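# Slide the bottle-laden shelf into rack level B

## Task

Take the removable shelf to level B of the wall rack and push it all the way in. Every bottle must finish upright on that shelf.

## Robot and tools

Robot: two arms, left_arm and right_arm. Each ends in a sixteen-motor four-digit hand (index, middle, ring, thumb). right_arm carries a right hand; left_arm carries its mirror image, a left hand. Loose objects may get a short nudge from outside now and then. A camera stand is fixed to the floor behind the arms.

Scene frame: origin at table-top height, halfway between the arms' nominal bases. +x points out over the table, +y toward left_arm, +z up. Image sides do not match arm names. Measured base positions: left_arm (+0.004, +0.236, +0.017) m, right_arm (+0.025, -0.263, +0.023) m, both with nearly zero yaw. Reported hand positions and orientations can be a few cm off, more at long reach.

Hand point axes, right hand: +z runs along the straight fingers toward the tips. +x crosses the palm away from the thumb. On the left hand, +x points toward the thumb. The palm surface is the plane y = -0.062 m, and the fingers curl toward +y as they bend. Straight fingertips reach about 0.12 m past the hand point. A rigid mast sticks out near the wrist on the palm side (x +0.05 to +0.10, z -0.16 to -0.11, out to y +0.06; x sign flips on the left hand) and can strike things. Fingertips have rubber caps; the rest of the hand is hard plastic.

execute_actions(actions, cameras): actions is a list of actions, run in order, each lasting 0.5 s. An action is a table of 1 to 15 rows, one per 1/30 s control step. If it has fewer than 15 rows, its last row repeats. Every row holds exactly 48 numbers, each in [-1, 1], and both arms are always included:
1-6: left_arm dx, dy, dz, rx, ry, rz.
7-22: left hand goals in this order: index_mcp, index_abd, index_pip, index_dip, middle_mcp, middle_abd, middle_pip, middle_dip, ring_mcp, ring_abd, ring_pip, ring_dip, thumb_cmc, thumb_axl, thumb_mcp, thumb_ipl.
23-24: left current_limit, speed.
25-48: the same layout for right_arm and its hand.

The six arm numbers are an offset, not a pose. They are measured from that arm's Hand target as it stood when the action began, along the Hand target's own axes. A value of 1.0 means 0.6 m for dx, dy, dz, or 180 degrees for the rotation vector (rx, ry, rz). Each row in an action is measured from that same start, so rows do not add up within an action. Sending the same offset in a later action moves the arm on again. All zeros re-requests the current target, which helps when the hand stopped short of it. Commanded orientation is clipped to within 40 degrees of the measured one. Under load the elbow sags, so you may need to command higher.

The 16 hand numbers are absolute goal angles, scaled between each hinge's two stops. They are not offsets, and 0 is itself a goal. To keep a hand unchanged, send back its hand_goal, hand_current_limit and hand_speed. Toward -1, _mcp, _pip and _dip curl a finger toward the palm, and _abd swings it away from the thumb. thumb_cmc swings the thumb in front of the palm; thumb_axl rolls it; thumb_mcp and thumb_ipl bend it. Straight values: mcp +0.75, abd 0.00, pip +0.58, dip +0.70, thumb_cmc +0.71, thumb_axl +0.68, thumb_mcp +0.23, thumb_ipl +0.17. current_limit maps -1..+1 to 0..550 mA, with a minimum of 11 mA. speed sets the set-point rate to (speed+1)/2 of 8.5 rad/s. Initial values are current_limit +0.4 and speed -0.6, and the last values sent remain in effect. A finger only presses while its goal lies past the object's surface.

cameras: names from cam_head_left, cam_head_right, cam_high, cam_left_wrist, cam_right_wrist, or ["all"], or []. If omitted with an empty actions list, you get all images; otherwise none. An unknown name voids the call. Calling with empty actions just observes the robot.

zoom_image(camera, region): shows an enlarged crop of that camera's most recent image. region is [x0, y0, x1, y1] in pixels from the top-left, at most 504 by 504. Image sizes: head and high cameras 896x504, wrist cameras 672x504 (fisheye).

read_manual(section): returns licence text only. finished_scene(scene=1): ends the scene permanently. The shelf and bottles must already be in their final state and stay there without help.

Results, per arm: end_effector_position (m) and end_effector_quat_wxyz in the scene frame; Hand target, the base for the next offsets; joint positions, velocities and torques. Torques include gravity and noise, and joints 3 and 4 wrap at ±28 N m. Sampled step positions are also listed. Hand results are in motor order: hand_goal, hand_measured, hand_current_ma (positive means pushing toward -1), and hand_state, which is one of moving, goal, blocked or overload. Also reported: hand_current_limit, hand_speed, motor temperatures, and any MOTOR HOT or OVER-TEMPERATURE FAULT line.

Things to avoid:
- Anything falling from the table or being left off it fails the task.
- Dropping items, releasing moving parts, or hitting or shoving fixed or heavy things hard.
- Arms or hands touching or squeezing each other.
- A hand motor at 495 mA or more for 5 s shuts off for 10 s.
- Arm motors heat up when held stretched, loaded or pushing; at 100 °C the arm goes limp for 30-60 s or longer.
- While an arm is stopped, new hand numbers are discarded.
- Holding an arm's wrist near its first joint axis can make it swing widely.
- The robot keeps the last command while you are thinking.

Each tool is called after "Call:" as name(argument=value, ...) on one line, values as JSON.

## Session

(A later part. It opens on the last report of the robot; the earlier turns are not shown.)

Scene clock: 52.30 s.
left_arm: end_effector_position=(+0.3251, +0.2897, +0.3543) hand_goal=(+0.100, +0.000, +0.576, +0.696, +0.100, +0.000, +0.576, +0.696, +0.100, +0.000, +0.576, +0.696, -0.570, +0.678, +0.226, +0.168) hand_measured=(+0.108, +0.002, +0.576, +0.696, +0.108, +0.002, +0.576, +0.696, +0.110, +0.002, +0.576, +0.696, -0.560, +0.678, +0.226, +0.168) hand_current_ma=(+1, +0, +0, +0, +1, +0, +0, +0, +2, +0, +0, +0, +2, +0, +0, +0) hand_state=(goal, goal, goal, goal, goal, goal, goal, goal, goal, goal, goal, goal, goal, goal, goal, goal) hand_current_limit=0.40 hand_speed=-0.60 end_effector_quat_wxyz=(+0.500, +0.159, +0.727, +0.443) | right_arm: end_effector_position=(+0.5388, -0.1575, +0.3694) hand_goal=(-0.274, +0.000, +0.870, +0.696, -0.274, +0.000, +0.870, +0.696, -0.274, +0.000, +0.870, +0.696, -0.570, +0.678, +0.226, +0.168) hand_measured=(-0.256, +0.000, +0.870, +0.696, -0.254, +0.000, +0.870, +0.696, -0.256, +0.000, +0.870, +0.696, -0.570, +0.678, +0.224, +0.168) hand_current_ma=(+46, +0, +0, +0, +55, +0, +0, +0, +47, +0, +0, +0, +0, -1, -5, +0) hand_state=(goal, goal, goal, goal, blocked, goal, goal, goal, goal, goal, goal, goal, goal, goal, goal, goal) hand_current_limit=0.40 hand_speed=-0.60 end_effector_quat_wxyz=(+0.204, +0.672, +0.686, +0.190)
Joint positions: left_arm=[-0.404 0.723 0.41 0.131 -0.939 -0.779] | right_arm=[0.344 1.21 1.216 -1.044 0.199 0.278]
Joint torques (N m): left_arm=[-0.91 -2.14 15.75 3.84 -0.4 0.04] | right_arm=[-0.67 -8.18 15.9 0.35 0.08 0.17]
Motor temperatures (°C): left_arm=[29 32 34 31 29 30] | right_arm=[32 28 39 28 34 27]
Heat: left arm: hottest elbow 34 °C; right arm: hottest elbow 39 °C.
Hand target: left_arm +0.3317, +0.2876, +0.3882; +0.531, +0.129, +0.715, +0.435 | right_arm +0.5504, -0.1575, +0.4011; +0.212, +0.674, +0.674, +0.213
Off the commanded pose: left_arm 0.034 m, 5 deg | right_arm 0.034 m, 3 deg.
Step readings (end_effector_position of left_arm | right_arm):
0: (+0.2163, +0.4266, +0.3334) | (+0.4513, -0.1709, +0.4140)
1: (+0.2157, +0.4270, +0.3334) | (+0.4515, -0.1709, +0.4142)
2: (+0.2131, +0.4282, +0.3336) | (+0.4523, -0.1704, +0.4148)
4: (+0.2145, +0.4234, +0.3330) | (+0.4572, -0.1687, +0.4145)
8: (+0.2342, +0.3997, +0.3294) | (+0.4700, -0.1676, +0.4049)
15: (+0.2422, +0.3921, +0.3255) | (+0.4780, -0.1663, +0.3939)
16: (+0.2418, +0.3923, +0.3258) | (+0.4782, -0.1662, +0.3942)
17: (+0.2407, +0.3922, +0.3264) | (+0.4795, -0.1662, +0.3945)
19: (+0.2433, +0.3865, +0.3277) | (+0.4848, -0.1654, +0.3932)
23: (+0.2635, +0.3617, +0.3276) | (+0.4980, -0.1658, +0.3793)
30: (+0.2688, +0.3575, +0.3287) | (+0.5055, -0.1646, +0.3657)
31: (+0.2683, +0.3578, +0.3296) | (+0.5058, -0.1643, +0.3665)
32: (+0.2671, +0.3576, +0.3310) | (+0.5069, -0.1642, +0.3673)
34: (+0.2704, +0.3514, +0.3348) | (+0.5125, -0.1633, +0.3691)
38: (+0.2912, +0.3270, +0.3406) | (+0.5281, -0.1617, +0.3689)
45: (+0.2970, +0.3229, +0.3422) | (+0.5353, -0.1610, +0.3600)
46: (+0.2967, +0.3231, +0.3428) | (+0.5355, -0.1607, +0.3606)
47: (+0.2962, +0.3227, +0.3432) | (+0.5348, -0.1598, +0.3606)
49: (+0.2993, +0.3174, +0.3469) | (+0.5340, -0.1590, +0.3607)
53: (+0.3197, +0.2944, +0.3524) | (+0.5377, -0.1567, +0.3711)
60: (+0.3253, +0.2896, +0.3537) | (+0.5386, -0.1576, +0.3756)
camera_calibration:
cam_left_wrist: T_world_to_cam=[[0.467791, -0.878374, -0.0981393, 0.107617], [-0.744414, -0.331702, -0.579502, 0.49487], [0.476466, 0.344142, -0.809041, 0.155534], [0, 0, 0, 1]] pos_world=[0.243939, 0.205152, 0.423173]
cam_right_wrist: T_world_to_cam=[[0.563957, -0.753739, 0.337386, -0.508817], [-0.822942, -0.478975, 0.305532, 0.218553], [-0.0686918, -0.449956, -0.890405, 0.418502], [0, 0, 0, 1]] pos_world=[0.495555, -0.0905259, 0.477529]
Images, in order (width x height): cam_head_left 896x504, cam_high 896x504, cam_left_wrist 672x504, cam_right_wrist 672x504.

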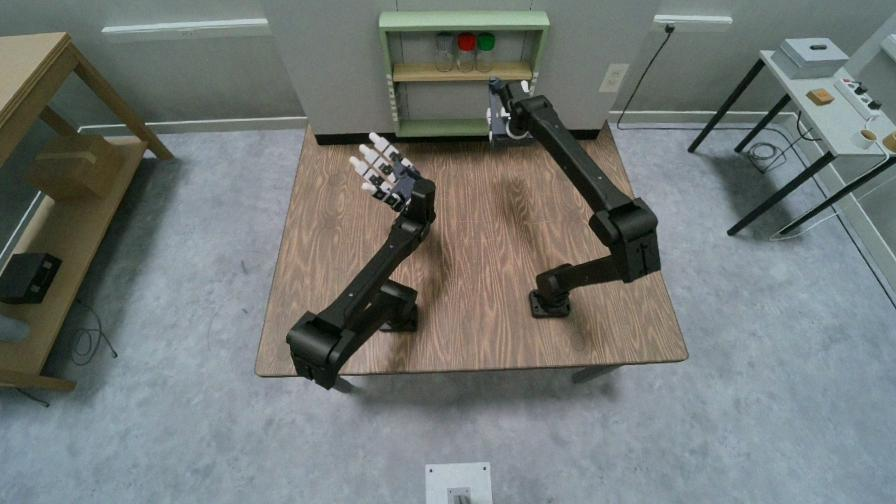

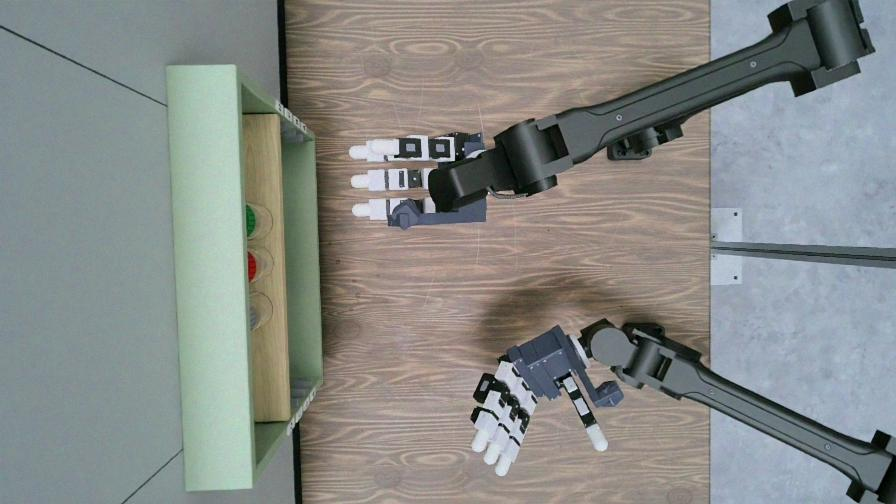

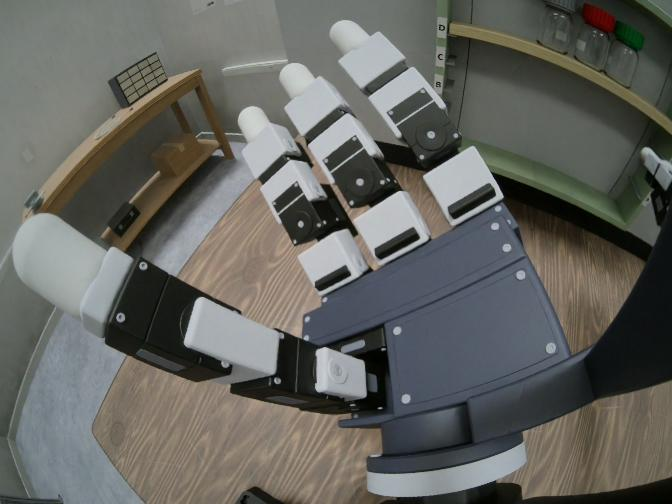

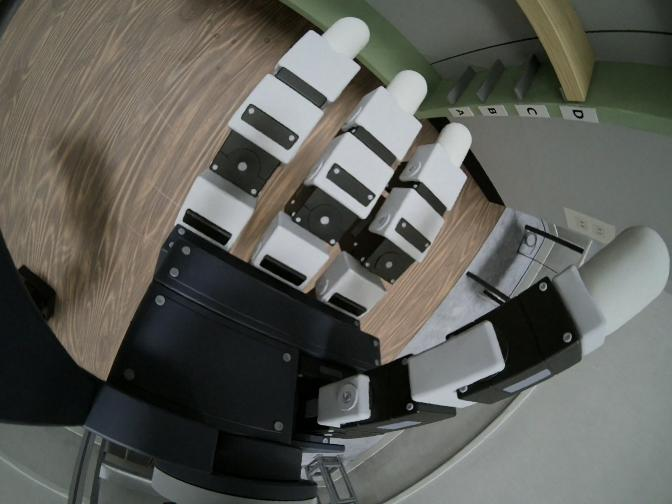

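Call:
execute_actions(actions=[[[-0.0655,-0.0373,0.0145,0,0,0,-0.274,0,0.869,0.696,-0.274,0,0.869,0.696,-0.274,0,0.869,0.696,-0.571,0.678,0.226,0.168,0.4,-0.6,0,0,0,0,0,0,-0.274,0,0.869,0.696,-0.274,0,0.869,0.696,-0.274,0,0.869,0.696,-0.571,0.678,0.226,0.168,0.4,-0.6]],[[-0.0655,-0.0373,0.0145,0,0,0,-0.274,0,0.869,0.696,-0.274,0,0.869,0.696,-0.274,0,0.869,0.696,-0.571,0.678,0.226,0.168,0.4,-0.6,0,0,0,0,0,0,-0.274,0,0.869,0.696,-0.274,0,0.869,0.696,-0.274,0,0.869,0.696,-0.571,0.678,0.226,0.168,0.4,-0.6]],[[-0.0655,-0.0373,0.0145,0,0,0,-0.274,0,0.869,0.696,-0.274,0,0.869,0.696,-0.274,0,0.869,0.696,-0.571,0.678,0.226,0.168,0.4,-0.6,0,0,0,0,0,0,-0.274,0,0.869,0.696,-0.274,0,0.869,0.696,-0.274,0,0.869,0.696,-0.571,0.678,0.226,0.168,0.4,-0.6]],[[-0.0655,-0.0373,0.0145,0,0,0,-0.274,0,0.869,0.696,-0.274,0,0.869,0.696,-0.274,0,0.869,0.696,-0.571,0.678,0.226,0.168,0.4,-0.6,0,0,0,0,0,0,-0.274,0,0.869,0.696,-0.274,0,0.869,0.696,-0.274,0,0.869,0.696,-0.571,0.678,0.226,0.168,0.4,-0.6]],[[0,0,0,0.0685,-0.0163,0.0695,-0.274,0,0.869,0.696,-0.274,0,0.869,0.696,-0.274,0,0.869,0.696,-0.571,0.678,0.226,0.168,0.4,-0.6,0,0,0,0,0,0,-0.274,0,0.869,0.696,-0.274,0,0.869,0.696,-0.274,0,0.869,0.696,-0.571,0.678,0.226,0.168,0.4,-0.6]],[[0,0,0,0.0685,-0.0163,0.0695,-0.274,0,0.869,0.696,-0.274,0,0.869,0.696,-0.274,0,0.869,0.696,-0.571,0.678,0.226,0.168,0.4,-0.6,0,0,0,0,0,0,-0.274,0,0.869,0.696,-0.274,0,0.869,0.696,-0.274,0,0.869,0.696,-0.571,0.678,0.226,0.168,0.4,-0.6]],[[0,0,0,0.0685,-0.0163,0.0695,-0.274,0,0.869,0.696,-0.274,0,0.869,0.696,-0.274,0,0.869,0.696,-0.571,0.678,0.226,0.168,0.4,-0.6,0,0,0,0,0,0,-0.274,0,0.869,0.696,-0.274,0,0.869,0.696,-0.274,0,0.869,0.696,-0.571,0.678,0.226,0.168,0.4,-0.6]],[[0,0,0,0.0685,-0.0163,0.0695,-0.274,0,0.869,0.696,-0.274,0,0.869,0.696,-0.274,0,0.869,0.696,-0.571,0.678,0.226,0.168,0.4,-0.6,0,0,0,0,0,0,-0.274,0,0.869,0.696,-0.274,0,0.869,0.696,-0.274,0,0.869,0.696,-0.571,0.678,0.226,0.168,0.4,-0.6]],[[0,0,0,0.0556,0,0,-0.274,0,0.869,0.696,-0.274,0,0.869,0.696,-0.274,0,0.869,0.696,-0.571,0.678,0.226,0.168,0.4,-0.6,0,0,0,0,0,0,-0.274,0,0.869,0.696,-0.274,0,0.869,0.696,-0.274,0,0.869,0.696,-0.571,0.678,0.226,0.168,0.4,-0.6]]], cameras=["all"])

Scene clock: 59.23 s.
left_arm: end_effector_position=(+0.4415, +0.1484, +0.3871) hand_goal=(-0.274, +0.000, +0.870, +0.696, -0.274, +0.000, +0.870, +0.696, -0.274, +0.000, +0.870, +0.696, -0.570, +0.678, +0.226, +0.168) hand_measured=(-0.266, +0.002, +0.870, +0.696, -0.266, +0.002, +0.870, +0.696, -0.266, +0.002, +0.870, +0.696, -0.568, +0.678, +0.224, +0.168) hand_current_ma=(+1, +0, +0, +0, +1, +0, +0, +0, +1, +0, +0, +0, +0, +0, +0, +0) hand_state=(goal, goal, goal, goal, goal, goal, goal, goal, goal, goal, goal, goal, goal, goal, goal, goal) hand_current_limit=0.40 hand_speed=-0.60 end_effector_quat_wxyz=(+0.192, +0.684, +0.673, +0.203) | right_arm: end_effector_position=(+0.5388, -0.1575, +0.3694) hand_goal=(-0.274, +0.000, +0.870, +0.696, -0.274, +0.000, +0.870, +0.696, -0.274, +0.000, +0.870, +0.696, -0.570, +0.678, +0.226, +0.168) hand_measured=(-0.256, +0.000, +0.870, +0.696, -0.254, +0.000, +0.870, +0.696, -0.256, +0.000, +0.870, +0.696, -0.570, +0.678, +0.224, +0.168) hand_current_ma=(+46, +0, +0, +0, +55, +0, +0, +0, +47, +0, +0, +0, +0, -1, -5, +0) hand_state=(goal, goal, goal, goal, blocked, goal, goal, goal, goal, goal, goal, goal, goal, goal, goal, goal) hand_current_limit=0.40 hand_speed=-0.60 end_effector_quat_wxyz=(+0.204, +0.672, +0.686, +0.191)
Joint positions: left_arm=[-0.351 1.008 1.132 -1.165 -0.212 -0.31] | right_arm=[0.344 1.21 1.216 -1.044 0.199 0.279]
Joint torques (N m): left_arm=[0.26 -5.89 16.03 1.91 -0.28 -0.06] | right_arm=[-0.91 -8.35 15.86 0.35 0.12 0.14]
Heat: left arm: hottest elbow 35 °C; right arm: hottest elbow 40 °C.
Hand target: left_arm +0.4501, +0.1502, +0.4198; +0.212, +0.675, +0.674, +0.212 | right_arm +0.5504, -0.1575, +0.4011; +0.212, +0.674, +0.674, +0.213
Off the commanded pose: left_arm 0.034 m, 3 deg | right_arm 0.034 m, 3 deg.
Step readings (end_effector_position of left_arm | right_arm):
0: (+0.3251, +0.2897, +0.3543) | (+0.5388, -0.1575, +0.3694)
1: (+0.3250, +0.2899, +0.3545) | (+0.5388, -0.1575, +0.3694)
2: (+0.3248, +0.2894, +0.3551) | (+0.5388, -0.1575, +0.3694)
4: (+0.3290, +0.2840, +0.3572) | (+0.5388, -0.1575, +0.3694)
8: (+0.3489, +0.2619, +0.3627) | (+0.5388, -0.1575, +0.3694)
15: (+0.3540, +0.2569, +0.3648) | (+0.5388, -0.1575, +0.3694)
16: (+0.3539, +0.2570, +0.3652) | (+0.5388, -0.1575, +0.3694)
17: (+0.3537, +0.2567, +0.3661) | (+0.5388, -0.1575, +0.3694)
19: (+0.3583, +0.2510, +0.3691) | (+0.5388, -0.1575, +0.3694)
23: (+0.3780, +0.2299, +0.3738) | (+0.5388, -0.1575, +0.3694)
30: (+0.3835, +0.2238, +0.3740) | (+0.5388, -0.1575, +0.3694)
31: (+0.3834, +0.2237, +0.3743) | (+0.5388, -0.1575, +0.3694)
32: (+0.3834, +0.2234, +0.3752) | (+0.5388, -0.1575, +0.3694)
34: (+0.3884, +0.2178, +0.3786) | (+0.5388, -0.1575, +0.3694)
38: (+0.4076, +0.1971, +0.3839) | (+0.5388, -0.1575, +0.3694)
45: (+0.4131, +0.1904, +0.3833) | (+0.5388, -0.1575, +0.3694)
46: (+0.4133, +0.1903, +0.3836) | (+0.5388, -0.1575, +0.3694)
47: (+0.4135, +0.1898, +0.3847) | (+0.5388, -0.1575, +0.3694)
49: (+0.4188, +0.1840, +0.3882) | (+0.5388, -0.1575, +0.3694)
53: (+0.4375, +0.1641, +0.3938) | (+0.5388, -0.1575, +0.3694)
60: (+0.4430, +0.1569, +0.3919) | (+0.5388, -0.1575, +0.3694)
61: (+0.4437, +0.1564, +0.3920) | (+0.5388, -0.1575, +0.3694)
62: (+0.4476, +0.1532, +0.3913) | (+0.5388, -0.1575, +0.3694)
64: (+0.4547, +0.1462, +0.3914) | (+0.5388, -0.1575, +0.3694)
68: (+0.4517, +0.1449, +0.4038) | (+0.5388, -0.1575, +0.3694)
75: (+0.4454, +0.1483, +0.4090) | (+0.5388, -0.1575, +0.3694)
76: (+0.4464, +0.1474, +0.4073) | (+0.5388, -0.1575, +0.3694)
77: (+0.4496, +0.1440, +0.4038) | (+0.5388, -0.1575, +0.3694)
79: (+0.4542, +0.1394, +0.3977) | (+0.5388, -0.1575, +0.3694)
83: (+0.4492, +0.1420, +0.3997) | (+0.5388, -0.1575, +0.3694)
90: (+0.4444, +0.1496, +0.3994) | (+0.5388, -0.1575, +0.3694)
91: (+0.4448, +0.1488, +0.3976) | (+0.5388, -0.1575, +0.3694)
92: (+0.4467, +0.1455, +0.3932) | (+0.5388, -0.1575, +0.3694)
94: (+0.4474, +0.1417, +0.3818) | (+0.5388, -0.1575, +0.3694)
98: (+0.4419, +0.1478, +0.3717) | (+0.5388, -0.1575, +0.3694)
105: (+0.4423, +0.1508, +0.3810) | (+0.5388, -0.1575, +0.3694)
106: (+0.4426, +0.1496, +0.3813) | (+0.5388, -0.1575, +0.3694)
107: (+0.4432, +0.1466, +0.3791) | (+0.5388, -0.1575, +0.3694)
109: (+0.4429, +0.1430, +0.3736) | (+0.5388, -0.1575, +0.3694)
113: (+0.4414, +0.1494, +0.3734) | (+0.5388, -0.1575, +0.3694)
120: (+0.4420, +0.1511, +0.3843) | (+0.5388, -0.1575, +0.3694)
121: (+0.4418, +0.1504, +0.3849) | (+0.5388, -0.1575, +0.3694)
122: (+0.4404, +0.1493, +0.3838) | (+0.5388, -0.1575, +0.3694)
124: (+0.4386, +0.1490, +0.3829) | (+0.5388, -0.1575, +0.3694)
128: (+0.4414, +0.1476, +0.3889) | (+0.5388, -0.1575, +0.3694)
135: (+0.4420, +0.1484, +0.3889) | (+0.5388, -0.1575, +0.3694)
camera_calibration:
cam_left_wrist: T_world_to_cam=[[-0.576418, -0.731404, -0.364404, 0.474545], [-0.809996, 0.452512, 0.373014, 0.0974437], [-0.107927, 0.510178, -0.85327, 0.425703], [0, 0, 0, 1]] pos_world=[0.39841, 0.0858057, 0.499818]
cam_right_wrist: T_world_to_cam=[[0.563741, -0.753973, 0.337225, -0.508785], [-0.823073, -0.478762, 0.305513, 0.218681], [-0.0688978, -0.449791, -0.890473, 0.418613], [0, 0, 0, 1]] pos_world=[0.495655, -0.0906258, 0.477529]

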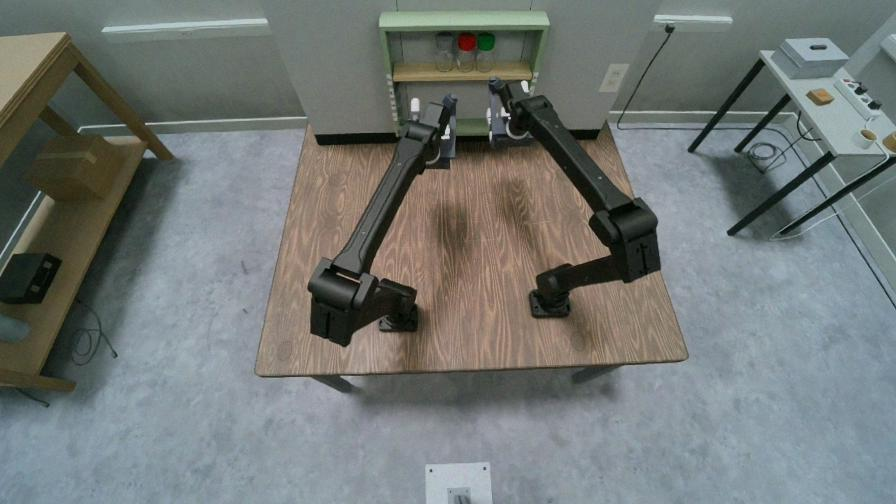

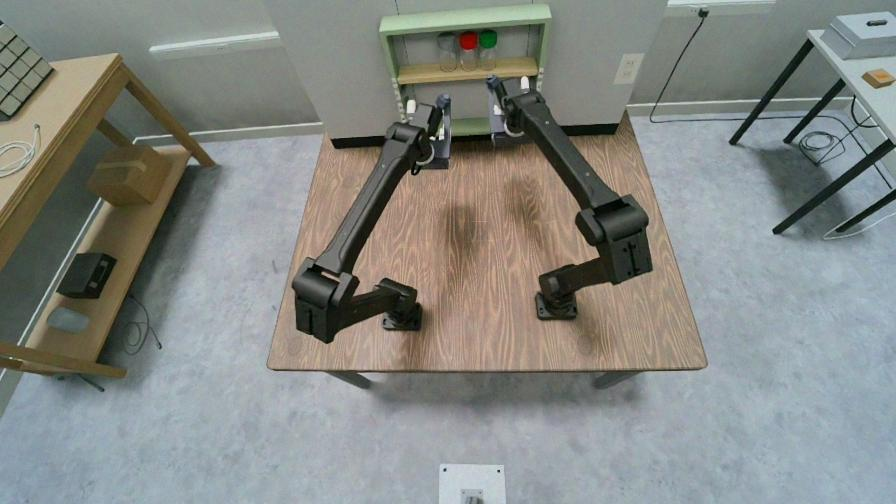

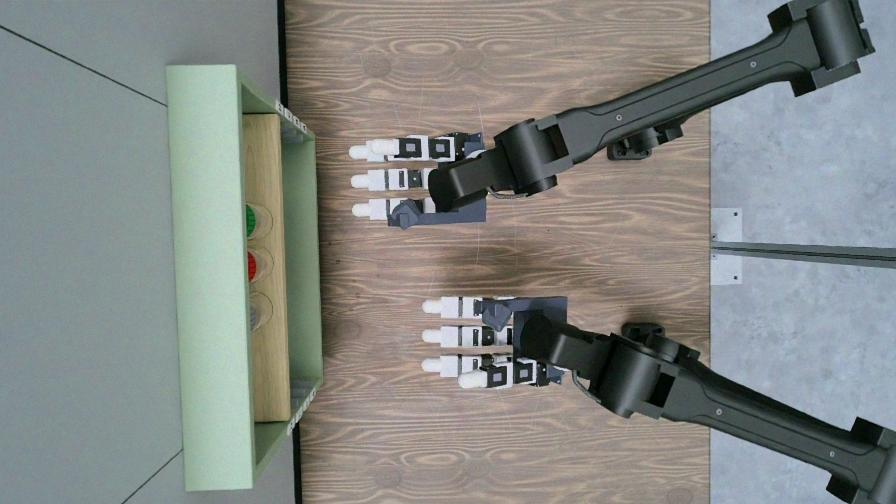

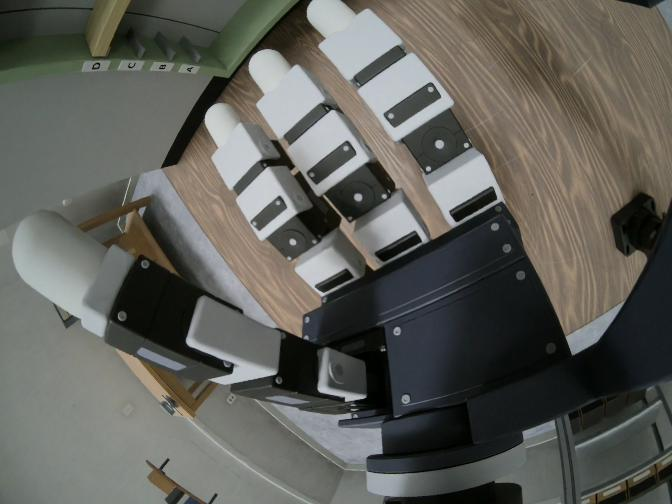

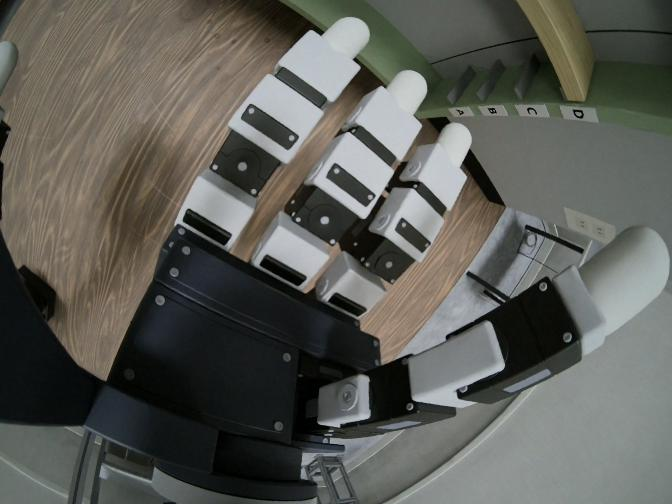

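Call:
zoom_image(camera="cam_high", region=[330, 110, 500, 240])

Call:
zoom_image(camera="cam_head_left", region=[380, 60, 560, 180])

Call:
zoom_image(camera="cam_head_right", region=[380, 60, 560, 180])

Call:
zoom_image(camera="cam_high", region=[400, 270, 570, 400])

Call:
zoom_image(camera="cam_right_wrist", region=[380, 0, 672, 220])

Call:
zoom_image(camera="cam_left_wrist", region=[0, 0, 320, 240])

Scaled by 2.965.

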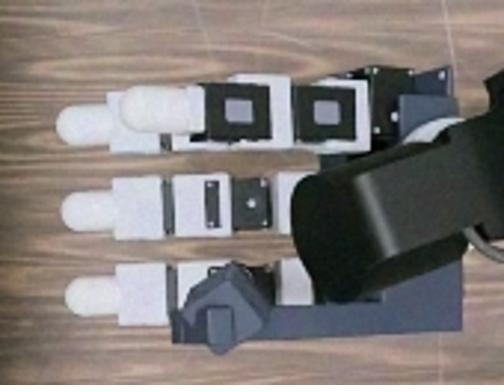

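Scaled by 2.800.

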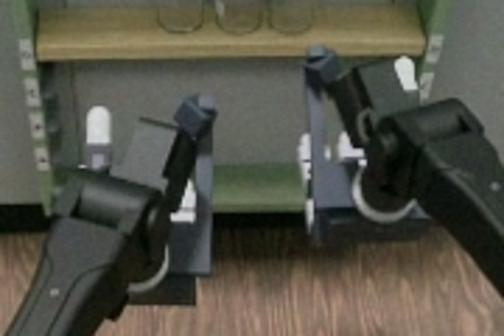

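Scaled by 2.800.

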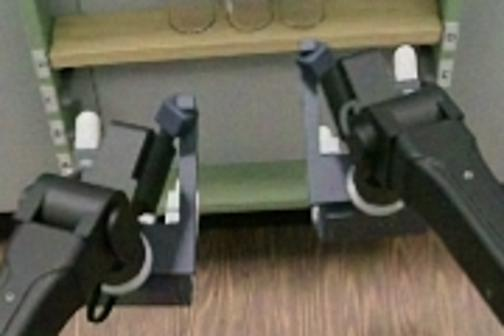

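Scaled by 2.965.

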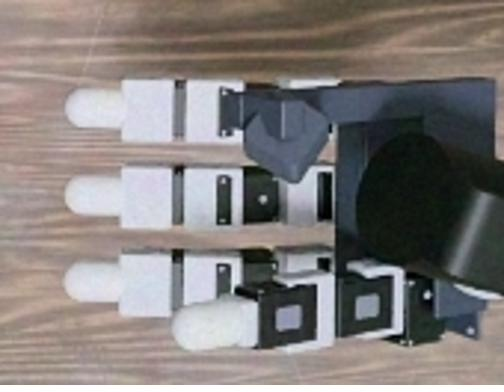

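Scaled by 1.726 from the camera's 672x504 image, which has a finer 960x720 frame.

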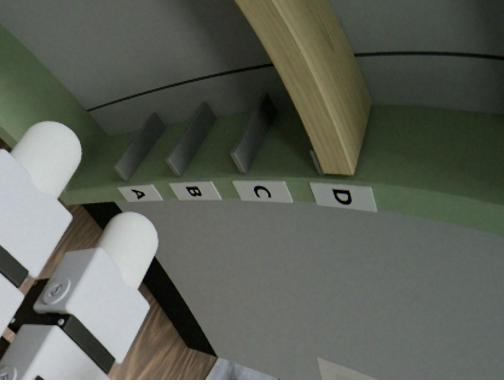

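Scaled by 1.575 from the camera's 672x504 image, which has a finer 960x720 frame.

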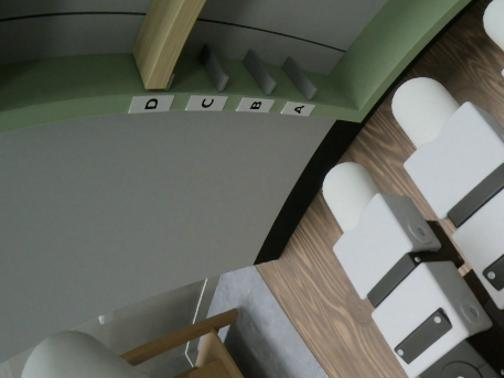

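Call:
zoom_image(camera="cam_right_wrist", region=[440, 40, 610, 130])

Call:
zoom_image(camera="cam_left_wrist", region=[70, 10, 220, 90])

Scaled by 2.965 from the camera's 672x504 image, which has a finer 960x720 frame.

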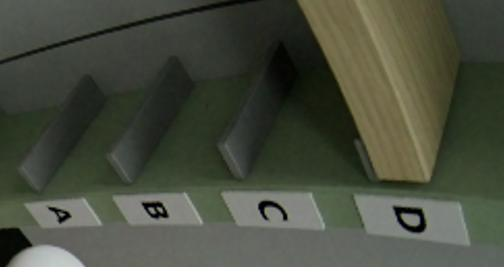

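Scaled by 3.360 from the camera's 672x504 image, which has a finer 960x720 frame.

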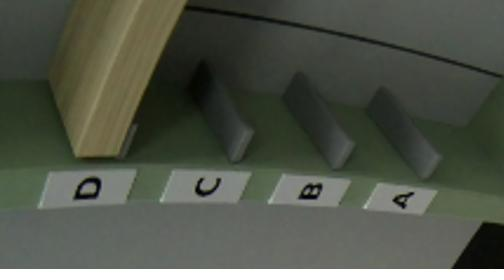

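Call:
execute_actions(actions=[[[0.0023,0.0481,0.0464,0,0,0,-0.30,0,0.869,0.696,-0.30,0,0.869,0.696,-0.30,0,0.869,0.696,-0.571,0.678,0.226,0.168,0.4,-0.6,0.0046,0.0468,0.0219,0,0,0,-0.30,0,0.869,0.696,-0.30,0,0.869,0.696,-0.30,0,0.869,0.696,-0.571,0.678,0.226,0.168,0.4,-0.6]],[[0.0023,0.0481,0.0464,0,0,0,-0.30,0,0.869,0.696,-0.30,0,0.869,0.696,-0.30,0,0.869,0.696,-0.571,0.678,0.226,0.168,0.4,-0.6,0.0046,0.0468,0.0219,0,0,0,-0.30,0,0.869,0.696,-0.30,0,0.869,0.696,-0.30,0,0.869,0.696,-0.571,0.678,0.226,0.168,0.4,-0.6]],[[0.0023,0.0481,0.0464,0,0,0,-0.30,0,0.869,0.696,-0.30,0,0.869,0.696,-0.30,0,0.869,0.696,-0.571,0.678,0.226,0.168,0.4,-0.6,0,0,0,-0.0145,0,0,-0.30,0,0.869,0.696,-0.30,0,0.869,0.696,-0.30,0,0.869,0.696,-0.571,0.678,0.226,0.168,0.4,-0.6]],[[0.0023,0.0481,0.0464,-0.0122,0,0,-0.30,0,0.869,0.696,-0.30,0,0.869,0.696,-0.30,0,0.869,0.696,-0.571,0.678,0.226,0.168,0.4,-0.6,0,0,0,0,0,0,-0.30,0,0.869,0.696,-0.30,0,0.869,0.696,-0.30,0,0.869,0.696,-0.571,0.678,0.226,0.168,0.4,-0.6]]], cameras=["all"])

Scene clock: 74.43 s.
left_arm: end_effector_position=(+0.5906, +0.1547, +0.3507) hand_goal=(-0.300, +0.000, +0.870, +0.696, -0.300, +0.000, +0.870, +0.696, -0.300, +0.000, +0.870, +0.696, -0.570, +0.678, +0.226, +0.168) hand_measured=(-0.280, +0.002, +0.870, +0.696, -0.280, +0.002, +0.870, +0.696, -0.280, +0.002, +0.870, +0.696, -0.568, +0.678, +0.224, +0.168) hand_current_ma=(+8, +0, +0, +0, +7, +0, +0, +0, +8, +0, +0, +0, +0, +0, +0, +0) hand_state=(blocked, goal, goal, goal, blocked, goal, goal, goal, blocked, goal, goal, goal, goal, goal, goal, goal) hand_current_limit=0.40 hand_speed=-0.60 end_effector_quat_wxyz=(+0.189, +0.682, +0.677, +0.202) | right_arm: end_effector_position=(+0.6061, -0.1515, +0.3874) hand_goal=(-0.300, +0.000, +0.870, +0.696, -0.300, +0.000, +0.870, +0.696, -0.300, +0.000, +0.870, +0.696, -0.570, +0.678, +0.226, +0.168) hand_measured=(-0.280, +0.000, +0.870, +0.696, -0.278, +0.000, +0.870, +0.696, -0.280, +0.000, +0.870, +0.696, -0.570, +0.678, +0.224, +0.168) hand_current_ma=(+50, +0, +0, +0, +61, +0, +0, +0, +52, +0, +0, +0, +0, -1, -5, +0) hand_state=(goal, goal, goal, goal, blocked, goal, goal, goal, goal, goal, goal, goal, goal, goal, goal, goal) hand_current_limit=0.40 hand_speed=-0.60 end_effector_quat_wxyz=(+0.214, +0.675, +0.675, +0.209)
Joint positions: left_arm=[-0.211 1.375 1.331 -0.982 -0.144 -0.197] | right_arm=[0.307 1.365 1.38 -1.004 0.186 0.262]
Joint torques (N m): left_arm=[0.32 -12.63 15.98 3.54 -0.15 0.05] | right_arm=[-0.62 -11.81 12.92 1.1 0.42 -0.02]
Heat: left arm: hottest elbow 37 °C; right arm: hottest elbow 42 °C.
Hand target: left_arm +0.6085, +0.1555, +0.3947; +0.225, +0.671, +0.670, +0.225 | right_arm +0.6115, -0.1519, +0.4117; +0.228, +0.669, +0.669, +0.228
Off the commanded pose: left_arm 0.047 m, 5 deg | right_arm 0.025 m, 3 deg.
Step readings (end_effector_position of left_arm | right_arm):
0: (+0.4415, +0.1483, +0.3873) | (+0.5388, -0.1575, +0.3694)
1: (+0.4416, +0.1482, +0.3871) | (+0.5390, -0.1576, +0.3696)
2: (+0.4428, +0.1480, +0.3870) | (+0.5399, -0.1576, +0.3696)
4: (+0.4489, +0.1491, +0.3864) | (+0.5459, -0.1568, +0.3725)
8: (+0.4679, +0.1530, +0.3798) | (+0.5621, -0.1567, +0.3775)
15: (+0.4753, +0.1533, +0.3688) | (+0.5684, -0.1569, +0.3722)
16: (+0.4755, +0.1531, +0.3696) | (+0.5685, -0.1568, +0.3728)
17: (+0.4770, +0.1531, +0.3704) | (+0.5696, -0.1569, +0.3732)
19: (+0.4838, +0.1518, +0.3735) | (+0.5758, -0.1562, +0.3769)
23: (+0.5044, +0.1537, +0.3755) | (+0.5921, -0.1535, +0.3839)
30: (+0.5134, +0.1541, +0.3644) | (+0.5988, -0.1536, +0.3785)
31: (+0.5135, +0.1538, +0.3644) | (+0.5989, -0.1535, +0.3783)
32: (+0.5147, +0.1539, +0.3651) | (+0.5990, -0.1535, +0.3784)
34: (+0.5218, +0.1531, +0.3683) | (+0.6008, -0.1530, +0.3806)
38: (+0.5432, +0.1538, +0.3697) | (+0.6045, -0.1522, +0.3854)
45: (+0.5522, +0.1546, +0.3572) | (+0.6060, -0.1516, +0.3873)
46: (+0.5523, +0.1544, +0.3571) | (+0.6060, -0.1516, +0.3873)
47: (+0.5538, +0.1547, +0.3584) | (+0.6060, -0.1516, +0.3873)
49: (+0.5612, +0.1543, +0.3618) | (+0.6061, -0.1516, +0.3873)
53: (+0.5810, +0.1541, +0.3633) | (+0.6061, -0.1516, +0.3874)
60: (+0.5903, +0.1548, +0.3499) | (+0.6061, -0.1516, +0.3874)
camera_calibration:
cam_left_wrist: T_world_to_cam=[[-0.572186, -0.736353, -0.361091, 0.548932], [-0.811669, 0.445386, 0.377921, 0.229273], [-0.117459, 0.509328, -0.852519, 0.413073], [0, 0, 0, 1]] pos_world=[0.548704, 0.0917032, 0.46372]
cam_right_wrist: T_world_to_cam=[[0.537901, -0.768515, 0.346478, -0.538361], [-0.842125, -0.471045, 0.262569, 0.300826], [-0.0385819, -0.433014, -0.900561, 0.430072], [0, 0, 0, 1]] pos_world=[0.559511, -0.085809, 0.494848]

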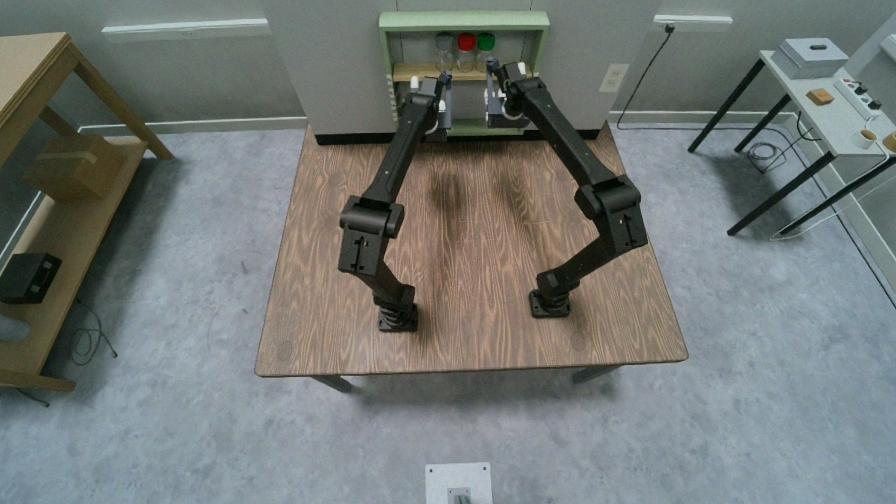

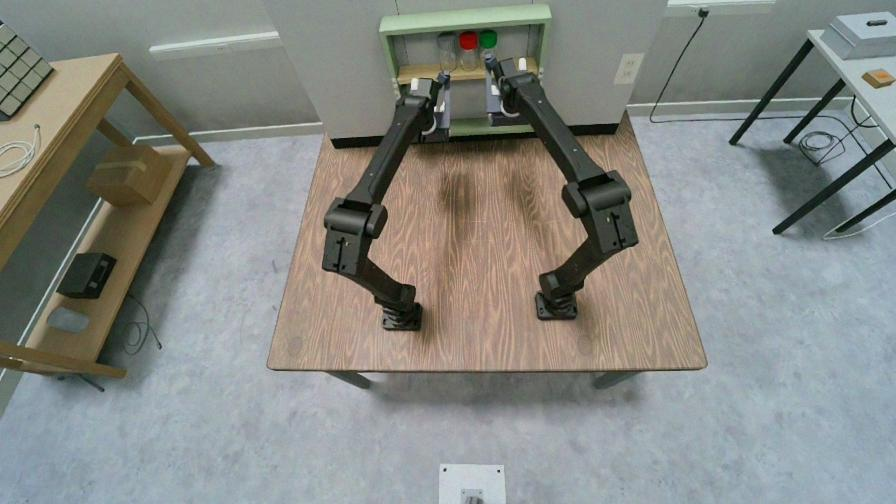

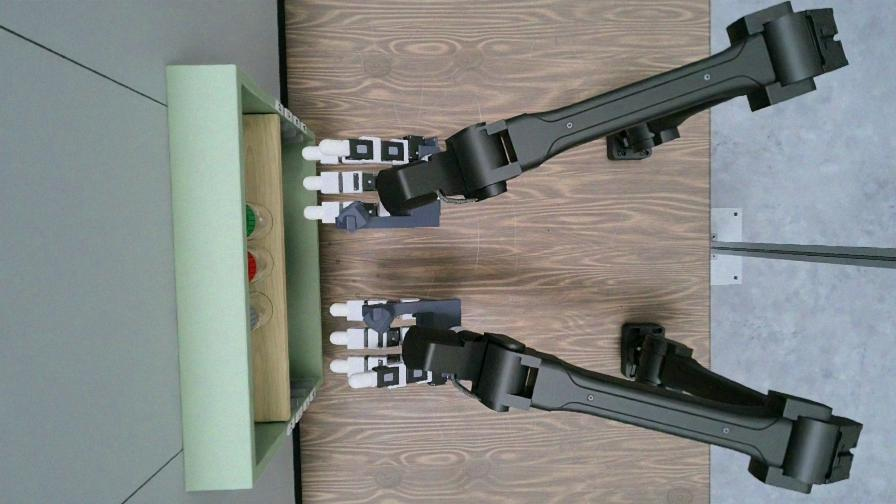

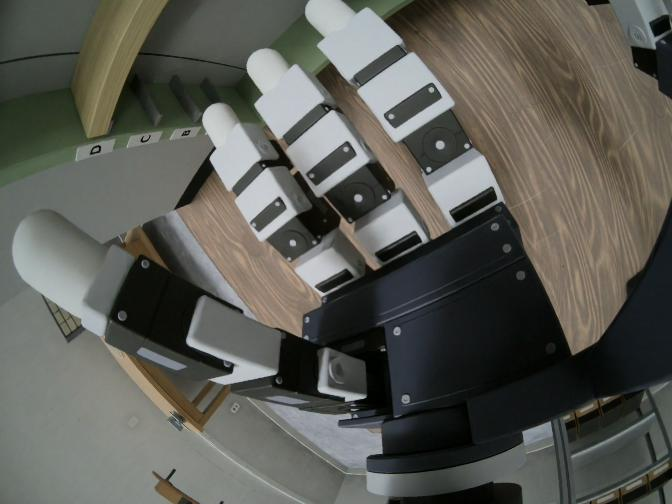

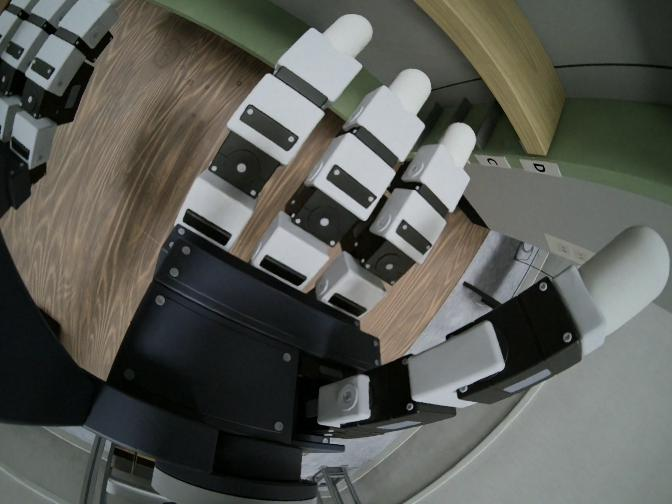

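Call:
zoom_image(camera="cam_right_wrist", region=[400, 0, 620, 200])

Call:
zoom_image(camera="cam_left_wrist", region=[40, 0, 300, 200])

Call:
zoom_image(camera="cam_high", region=[230, 100, 400, 400])

Call:
zoom_image(camera="cam_head_left", region=[380, 40, 560, 150])

Scaled by 2.291 from the camera's 672x504 image, which has a finer 960x720 frame.

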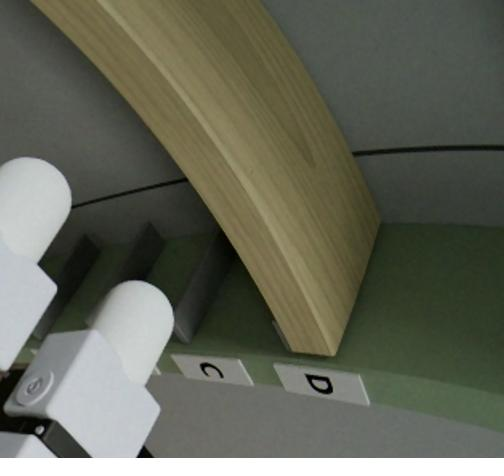

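Scaled by 1.938 from the camera's 672x504 image, which has a finer 960x720 frame.

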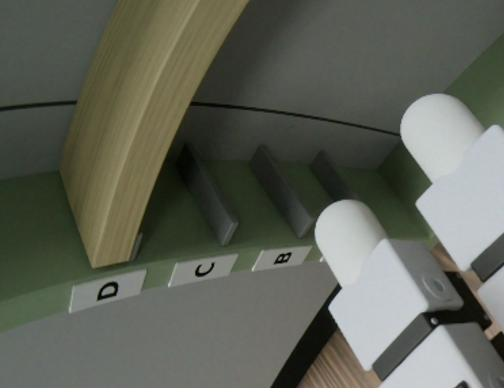

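Scaled by 1.680.

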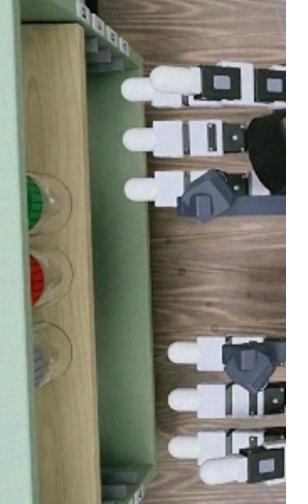

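Scaled by 2.800.

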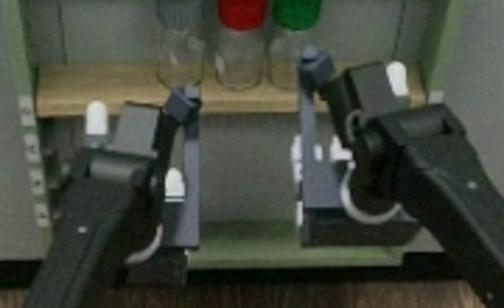

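Call:
execute_actions(actions=[[[0,0.034,-0.0035,-0.008,0,0,-0.30,0,0.869,0.696,-0.30,0,0.869,0.696,-0.30,0,0.869,0.696,-0.571,0.678,0.226,0.168,0.4,-0.6,0,0,0,0,0,0,-0.30,0,0.869,0.696,-0.30,0,0.869,0.696,-0.30,0,0.869,0.696,-0.571,0.678,0.226,0.168,0.4,-0.6]],[[0,0.034,-0.0035,-0.008,0,0,-0.30,0,0.869,0.696,-0.30,0,0.869,0.696,-0.30,0,0.869,0.696,-0.571,0.678,0.226,0.168,0.4,-0.6,0,0,0,0,0,0,-0.30,0,0.869,0.696,-0.30,0,0.869,0.696,-0.30,0,0.869,0.696,-0.571,0.678,0.226,0.168,0.4,-0.6]]])

Scene clock: 80.30 s.
left_arm: end_effector_position=(+0.6203, +0.1529, +0.3841) hand_goal=(-0.300, +0.000, +0.870, +0.696, -0.300, +0.000, +0.870, +0.696, -0.300, +0.000, +0.870, +0.696, -0.570, +0.678, +0.226, +0.168) hand_measured=(-0.280, +0.002, +0.870, +0.696, -0.280, +0.002, +0.870, +0.696, -0.280, +0.002, +0.870, +0.696, -0.568, +0.678, +0.224, +0.168) hand_current_ma=(+8, +0, +0, +0, +7, +0, +0, +0, +8, +0, +0, +0, +0, +0, +0, +0) hand_state=(blocked, goal, goal, goal, blocked, goal, goal, goal, blocked, goal, goal, goal, goal, goal, goal, goal) hand_current_limit=0.40 hand_speed=-0.60 end_effector_quat_wxyz=(+0.212, +0.676, +0.670, +0.220) | right_arm: end_effector_position=(+0.6061, -0.1515, +0.3874) hand_goal=(-0.300, +0.000, +0.870, +0.696, -0.300, +0.000, +0.870, +0.696, -0.300, +0.000, +0.870, +0.696, -0.570, +0.678, +0.226, +0.168) hand_measured=(-0.280, +0.000, +0.870, +0.696, -0.278, +0.000, +0.870, +0.696, -0.280, +0.000, +0.870, +0.696, -0.570, +0.678, +0.224, +0.168) hand_current_ma=(+50, +0, +0, +0, +61, +0, +0, +0, +52, +0, +0, +0, +0, -1, -5, +0) hand_state=(goal, goal, goal, goal, blocked, goal, goal, goal, goal, goal, goal, goal, goal, goal, goal, goal) hand_current_limit=0.40 hand_speed=-0.60 end_effector_quat_wxyz=(+0.214, +0.675, +0.675, +0.209)
Joint positions: left_arm=[-0.2 1.425 1.435 -0.974 -0.143 -0.179] | right_arm=[0.307 1.365 1.38 -1.004 0.186 0.262]
Joint torques (N m): left_arm=[0.21 -12.28 16.29 3.55 -0.23 0.05] | right_arm=[-0.85 -11.87 12.94 1.09 0.42 -0.03]
Heat: left arm: hottest elbow 36 °C; right arm: hottest elbow 41 °C.
Hand target: left_arm +0.6382, +0.1556, +0.4231; +0.242, +0.665, +0.664, +0.242 | right_arm +0.6115, -0.1519, +0.4117; +0.228, +0.669, +0.669, +0.228
Off the commanded pose: left_arm 0.043 m, 4 deg | right_arm 0.025 m, 3 deg.
Step readings (end_effector_position of left_arm | right_arm):
0: (+0.5906, +0.1542, +0.3507) | (+0.6061, -0.1515, +0.3874)
1: (+0.5907, +0.1542, +0.3509) | (+0.6061, -0.1515, +0.3874)
2: (+0.5910, +0.1541, +0.3516) | (+0.6061, -0.1515, +0.3874)
4: (+0.5934, +0.1537, +0.3554) | (+0.6061, -0.1515, +0.3874)
8: (+0.6004, +0.1534, +0.3675) | (+0.6061, -0.1515, +0.3874)
15: (+0.6043, +0.1534, +0.3736) | (+0.6061, -0.1515, +0.3874)
16: (+0.6046, +0.1533, +0.3732) | (+0.6061, -0.1515, +0.3874)
17: (+0.6056, +0.1533, +0.3730) | (+0.6061, -0.1515, +0.3874)
19: (+0.6091, +0.1528, +0.3741) | (+0.6061, -0.1515, +0.3874)
23: (+0.6170, +0.1527, +0.3791) | (+0.6061, -0.1515, +0.3874)
30: (+0.6197, +0.1531, +0.3837) | (+0.6061, -0.1515, +0.3874)

Call:
execute_actions(actions=[[[0,-0.0118,0.014,0,0,0,-0.30,0,0.869,0.696,-0.30,0,0.869,0.696,-0.30,0,0.869,0.696,-0.571,0.678,0.226,0.168,0.4,-0.6,0,0,0,0,0,0,-0.30,0,0.869,0.696,-0.30,0,0.869,0.696,-0.30,0,0.869,0.696,-0.571,0.678,0.226,0.168,0.4,-0.6]]], cameras=["cam_left_wrist","cam_right_wrist"])

Call:
zoom_image(camera="cam_left_wrist", region=[40, 0, 300, 200])

Scene clock: 81.93 s.
left_arm: end_effector_position=(+0.6249, +0.1518, +0.3864) hand_goal=(-0.300, +0.000, +0.870, +0.696, -0.300, +0.000, +0.870, +0.696, -0.300, +0.000, +0.870, +0.696, -0.570, +0.678, +0.226, +0.168) hand_measured=(-0.280, +0.002, +0.870, +0.696, -0.280, +0.002, +0.870, +0.696, -0.280, +0.002, +0.870, +0.696, -0.568, +0.678, +0.224, +0.168) hand_current_ma=(+8, +0, +0, +0, +7, +0, +0, +0, +8, +0, +0, +0, +0, +0, +0, +0) hand_state=(blocked, goal, goal, goal, blocked, goal, goal, goal, blocked, goal, goal, goal, goal, goal, goal, goal) hand_current_limit=0.40 hand_speed=-0.60 end_effector_quat_wxyz=(+0.220, +0.674, +0.668, +0.225) | right_arm: end_effector_position=(+0.6061, -0.1515, +0.3874) hand_goal=(-0.300, +0.000, +0.870, +0.696, -0.300, +0.000, +0.870, +0.696, -0.300, +0.000, +0.870, +0.696, -0.570, +0.678, +0.226, +0.168) hand_measured=(-0.280, +0.000, +0.870, +0.696, -0.278, +0.000, +0.870, +0.696, -0.280, +0.000, +0.870, +0.696, -0.570, +0.678, +0.224, +0.168) hand_current_ma=(+50, +0, +0, +0, +61, +0, +0, +0, +52, +0, +0, +0, +0, -1, -5, +0) hand_state=(goal, goal, goal, goal, blocked, goal, goal, goal, goal, goal, goal, goal, goal, goal, goal, goal) hand_current_limit=0.40 hand_speed=-0.60 end_effector_quat_wxyz=(+0.214, +0.675, +0.675, +0.209)
Joint positions: left_arm=[-0.2 1.429 1.435 -0.95 -0.143 -0.179] | right_arm=[0.307 1.365 1.38 -1.004 0.186 0.262]
Joint torques (N m): left_arm=[0.38 -12.34 14.11 3.71 -0.2 0.04] | right_arm=[-0.56 -11.99 12.92 1.17 0.45 -0.03]
Heat: left arm: hottest elbow 37 °C; right arm: hottest elbow 41 °C.
Hand target: left_arm +0.6381, +0.1556, +0.4120; +0.242, +0.665, +0.664, +0.242 | right_arm +0.6115, -0.1519, +0.4117; +0.228, +0.669, +0.669, +0.228
Off the commanded pose: left_arm 0.029 m, 3 deg | right_arm 0.025 m, 3 deg.
Step readings (end_effector_position of left_arm | right_arm):
0: (+0.6205, +0.1528, +0.3835) | (+0.6061, -0.1515, +0.3874)
1: (+0.6205, +0.1528, +0.3835) | (+0.6061, -0.1515, +0.3874)
2: (+0.6208, +0.1528, +0.3838) | (+0.6061, -0.1515, +0.3874)
4: (+0.6221, +0.1525, +0.3849) | (+0.6061, -0.1515, +0.3874)
8: (+0.6238, +0.1521, +0.3870) | (+0.6061, -0.1515, +0.3874)
15: (+0.6247, +0.1519, +0.3868) | (+0.6061, -0.1515, +0.3874)
camera_calibration:
cam_left_wrist: T_world_to_cam=[[-0.544701, -0.73807, -0.398188, 0.576812], [-0.837333, 0.452238, 0.307173, 0.28733], [-0.0466398, 0.500733, -0.864344, 0.410568], [0, 0, 0, 1]] pos_world=[0.57393, 0.0902013, 0.496292]
cam_right_wrist: T_world_to_cam=[[0.537901, -0.768515, 0.346478, -0.538361], [-0.842125, -0.471045, 0.262569, 0.300826], [-0.0385819, -0.433014, -0.900561, 0.430072], [0, 0, 0, 1]] pos_world=[0.559511, -0.085809, 0.494848]
Images, in order (width x height): cam_left_wrist 672x504, cam_right_wrist 672x504.

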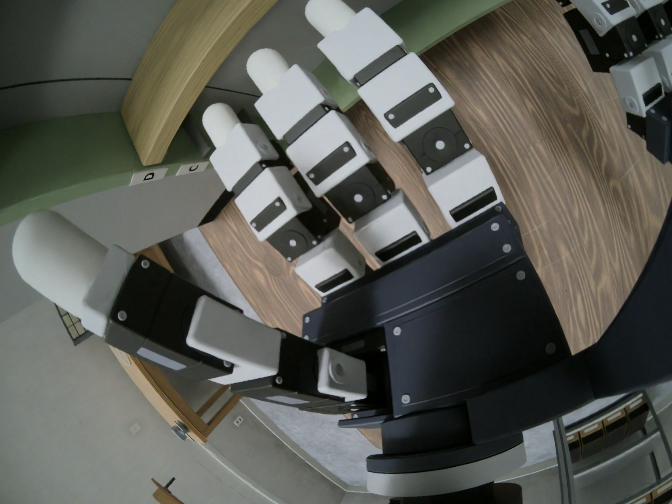

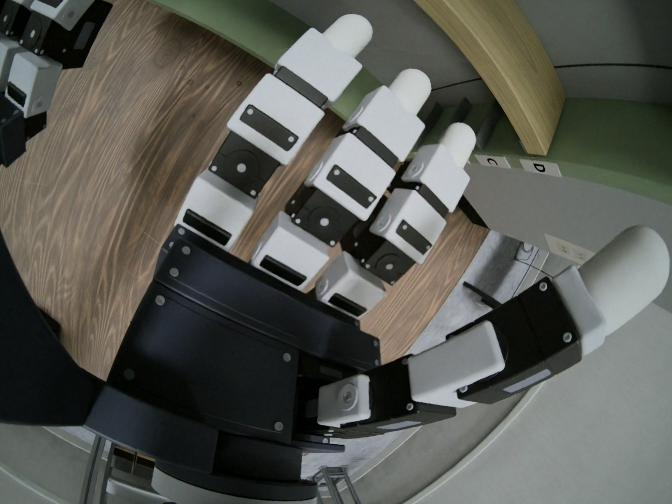

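Scaled by 1.938 from the camera's 672x504 image, which has a finer 960x720 frame.

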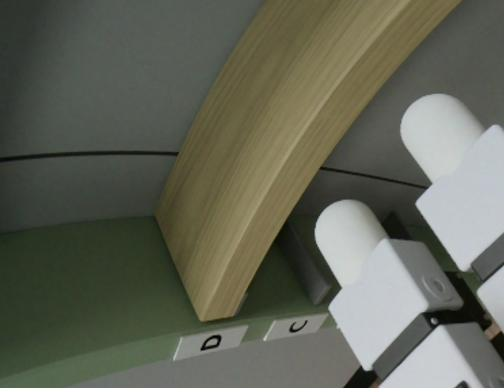

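Call:
execute_actions(actions=[[[0,-0.0118,0.014,0,0,0,-0.30,0,0.869,0.696,-0.30,0,0.869,0.696,-0.30,0,0.869,0.696,-0.571,0.678,0.226,0.168,0.4,-0.6,0,0,0,0,0,0,-0.30,0,0.869,0.696,-0.30,0,0.869,0.696,-0.30,0,0.869,0.696,-0.571,0.678,0.226,0.168,0.4,-0.6]],[[0,0,0,0,0,0,-0.30,0,0.869,0.696,-0.30,0,0.869,0.696,-0.30,0,0.869,0.696,-0.571,0.678,0.226,0.168,0.4,-0.6,0,0,0,0,0,0,-0.30,0,0.869,0.696,-0.30,0,0.869,0.696,-0.30,0,0.869,0.696,-0.571,0.678,0.226,0.168,0.4,-0.6]]])

Scene clock: 84.20 s.
left_arm: end_effector_position=(+0.6294, +0.1508, +0.3911) hand_goal=(-0.300, +0.000, +0.870, +0.696, -0.300, +0.000, +0.870, +0.696, -0.300, +0.000, +0.870, +0.696, -0.570, +0.678, +0.226, +0.168) hand_measured=(-0.280, +0.002, +0.870, +0.696, -0.280, +0.002, +0.870, +0.696, -0.280, +0.002, +0.870, +0.696, -0.568, +0.678, +0.224, +0.168) hand_current_ma=(+8, +0, +0, +0, +7, +0, +0, +0, +8, +0, +0, +0, +0, +0, +0, +0) hand_state=(blocked, goal, goal, goal, blocked, goal, goal, goal, blocked, goal, goal, goal, goal, goal, goal, goal) hand_current_limit=0.40 hand_speed=-0.60 end_effector_quat_wxyz=(+0.231, +0.670, +0.666, +0.232) | right_arm: end_effector_position=(+0.6061, -0.1515, +0.3874) hand_goal=(-0.300, +0.000, +0.870, +0.696, -0.300, +0.000, +0.870, +0.696, -0.300, +0.000, +0.870, +0.696, -0.570, +0.678, +0.226, +0.168) hand_measured=(-0.280, +0.000, +0.870, +0.696, -0.278, +0.000, +0.870, +0.696, -0.280, +0.000, +0.870, +0.696, -0.570, +0.678, +0.224, +0.168) hand_current_ma=(+50, +0, +0, +0, +61, +0, +0, +0, +52, +0, +0, +0, +0, -1, -5, +0) hand_state=(goal, goal, goal, goal, blocked, goal, goal, goal, goal, goal, goal, goal, goal, goal, goal, goal) hand_current_limit=0.40 hand_speed=-0.60 end_effector_quat_wxyz=(+0.214, +0.675, +0.675, +0.209)
Joint positions: left_arm=[-0.2 1.431 1.435 -0.922 -0.143 -0.179] | right_arm=[0.307 1.365 1.38 -1.004 0.186 0.262]
Joint torques (N m): left_arm=[0.26 -12.51 11.79 3.78 -0.19 0.03] | right_arm=[-0.62 -12.04 12.88 1.11 0.41 -0.03]
Heat: left arm: hottest elbow 37 °C; right arm: hottest elbow 41 °C.
Hand target: left_arm +0.6381, +0.1556, +0.4011; +0.242, +0.665, +0.664, +0.242 | right_arm +0.6115, -0.1519, +0.4117; +0.228, +0.669, +0.669, +0.228
Off the commanded pose: left_arm 0.014 m, 2 deg | right_arm 0.025 m, 3 deg.
Step readings (end_effector_position of left_arm | right_arm):
0: (+0.6250, +0.1518, +0.3865) | (+0.6061, -0.1515, +0.3874)
1: (+0.6250, +0.1518, +0.3865) | (+0.6061, -0.1515, +0.3874)
2: (+0.6253, +0.1517, +0.3870) | (+0.6061, -0.1515, +0.3874)
4: (+0.6266, +0.1514, +0.3885) | (+0.6061, -0.1515, +0.3874)
8: (+0.6285, +0.1510, +0.3909) | (+0.6061, -0.1515, +0.3874)
15: (+0.6291, +0.1508, +0.3915) | (+0.6061, -0.1515, +0.3874)
16: (+0.6292, +0.1508, +0.3912) | (+0.6061, -0.1515, +0.3874)
17: (+0.6292, +0.1508, +0.3912) | (+0.6061, -0.1515, +0.3874)
19: (+0.6294, +0.1508, +0.3911) | (+0.6061, -0.1515, +0.3874)
23: (+0.6294, +0.1508, +0.3911) | (+0.6061, -0.1515, +0.3874)
30: (+0.6294, +0.1508, +0.3911) | (+0.6061, -0.1515, +0.3874)

Call:
execute_actions(actions=[[[0,-0.035,-0.0011,0,0,0,-0.30,0,0.869,0.696,-0.30,0,0.869,0.696,-0.30,0,0.869,0.696,-0.571,0.678,0.226,0.168,0.4,-0.6,0,0,0,0,0,0,-0.30,0,0.869,0.696,-0.30,0,0.869,0.696,-0.30,0,0.869,0.696,-0.571,0.678,0.226,0.168,0.4,-0.6]],[[0,-0.035,-0.0011,0,0,0,-0.30,0,0.869,0.696,-0.30,0,0.869,0.696,-0.30,0,0.869,0.696,-0.571,0.678,0.226,0.168,0.4,-0.6,0,0,0,0,0,0,-0.30,0,0.869,0.696,-0.30,0,0.869,0.696,-0.30,0,0.869,0.696,-0.571,0.678,0.226,0.168,0.4,-0.6]]])

Scene clock: 87.13 s.
left_arm: end_effector_position=(+0.6066, +0.1571, +0.3594) hand_goal=(-0.300, +0.000, +0.870, +0.696, -0.300, +0.000, +0.870, +0.696, -0.300, +0.000, +0.870, +0.696, -0.570, +0.678, +0.226, +0.168) hand_measured=(-0.280, +0.002, +0.870, +0.696, -0.280, +0.002, +0.870, +0.696, -0.280, +0.002, +0.870, +0.696, -0.568, +0.678, +0.224, +0.168) hand_current_ma=(+7, +0, +0, +0, +7, +0, +0, +0, +7, +0, +0, +0, +0, +0, +0, +0) hand_state=(goal, goal, goal, goal, goal, goal, goal, goal, goal, goal, goal, goal, goal, goal, goal, goal) hand_current_limit=0.40 hand_speed=-0.60 end_effector_quat_wxyz=(+0.225, +0.671, +0.668, +0.231) | right_arm: end_effector_position=(+0.6061, -0.1515, +0.3874) hand_goal=(-0.300, +0.000, +0.870, +0.696, -0.300, +0.000, +0.870, +0.696, -0.300, +0.000, +0.870, +0.696, -0.570, +0.678, +0.226, +0.168) hand_measured=(-0.280, +0.000, +0.870, +0.696, -0.278, +0.000, +0.870, +0.696, -0.280, +0.000, +0.870, +0.696, -0.570, +0.678, +0.224, +0.168) hand_current_ma=(+50, +0, +0, +0, +61, +0, +0, +0, +52, +0, +0, +0, +0, -1, -5, +0) hand_state=(goal, goal, goal, goal, blocked, goal, goal, goal, goal, goal, goal, goal, goal, goal, goal, goal) hand_current_limit=0.40 hand_speed=-0.60 end_effector_quat_wxyz=(+0.214, +0.675, +0.675, +0.209)
Joint positions: left_arm=[-0.2 1.377 1.304 -0.856 -0.148 -0.179] | right_arm=[0.307 1.365 1.38 -1.004 0.186 0.262]
Joint torques (N m): left_arm=[-1.08 -13.74 10.17 3.75 -0.35 -0.12] | right_arm=[-0.79 -12.16 12.81 1.11 0.44 -0.02]
Heat: left arm: hottest elbow 36 °C; right arm: hottest elbow 41 °C.
Hand target: left_arm +0.6051, +0.1556, +0.3751; +0.242, +0.665, +0.664, +0.242 | right_arm +0.6115, -0.1519, +0.4117; +0.228, +0.669, +0.669, +0.228
Off the commanded pose: left_arm 0.016 m, 3 deg | right_arm 0.025 m, 3 deg.
Step readings (end_effector_position of left_arm | right_arm):
0: (+0.6294, +0.1508, +0.3911) | (+0.6061, -0.1515, +0.3874)
1: (+0.6294, +0.1507, +0.3912) | (+0.6061, -0.1515, +0.3874)
2: (+0.6296, +0.1507, +0.3908) | (+0.6061, -0.1515, +0.3874)
4: (+0.6292, +0.1508, +0.3877) | (+0.6061, -0.1515, +0.3874)
8: (+0.6241, +0.1521, +0.3731) | (+0.6061, -0.1515, +0.3874)
15: (+0.6227, +0.1525, +0.3675) | (+0.6061, -0.1515, +0.3874)
16: (+0.6226, +0.1526, +0.3676) | (+0.6061, -0.1515, +0.3874)
17: (+0.6221, +0.1528, +0.3680) | (+0.6061, -0.1515, +0.3874)
19: (+0.6174, +0.1542, +0.3656) | (+0.6061, -0.1515, +0.3874)
23: (+0.6074, +0.1569, +0.3595) | (+0.6061, -0.1515, +0.3874)
30: (+0.6066, +0.1571, +0.3597) | (+0.6061, -0.1515, +0.3874)


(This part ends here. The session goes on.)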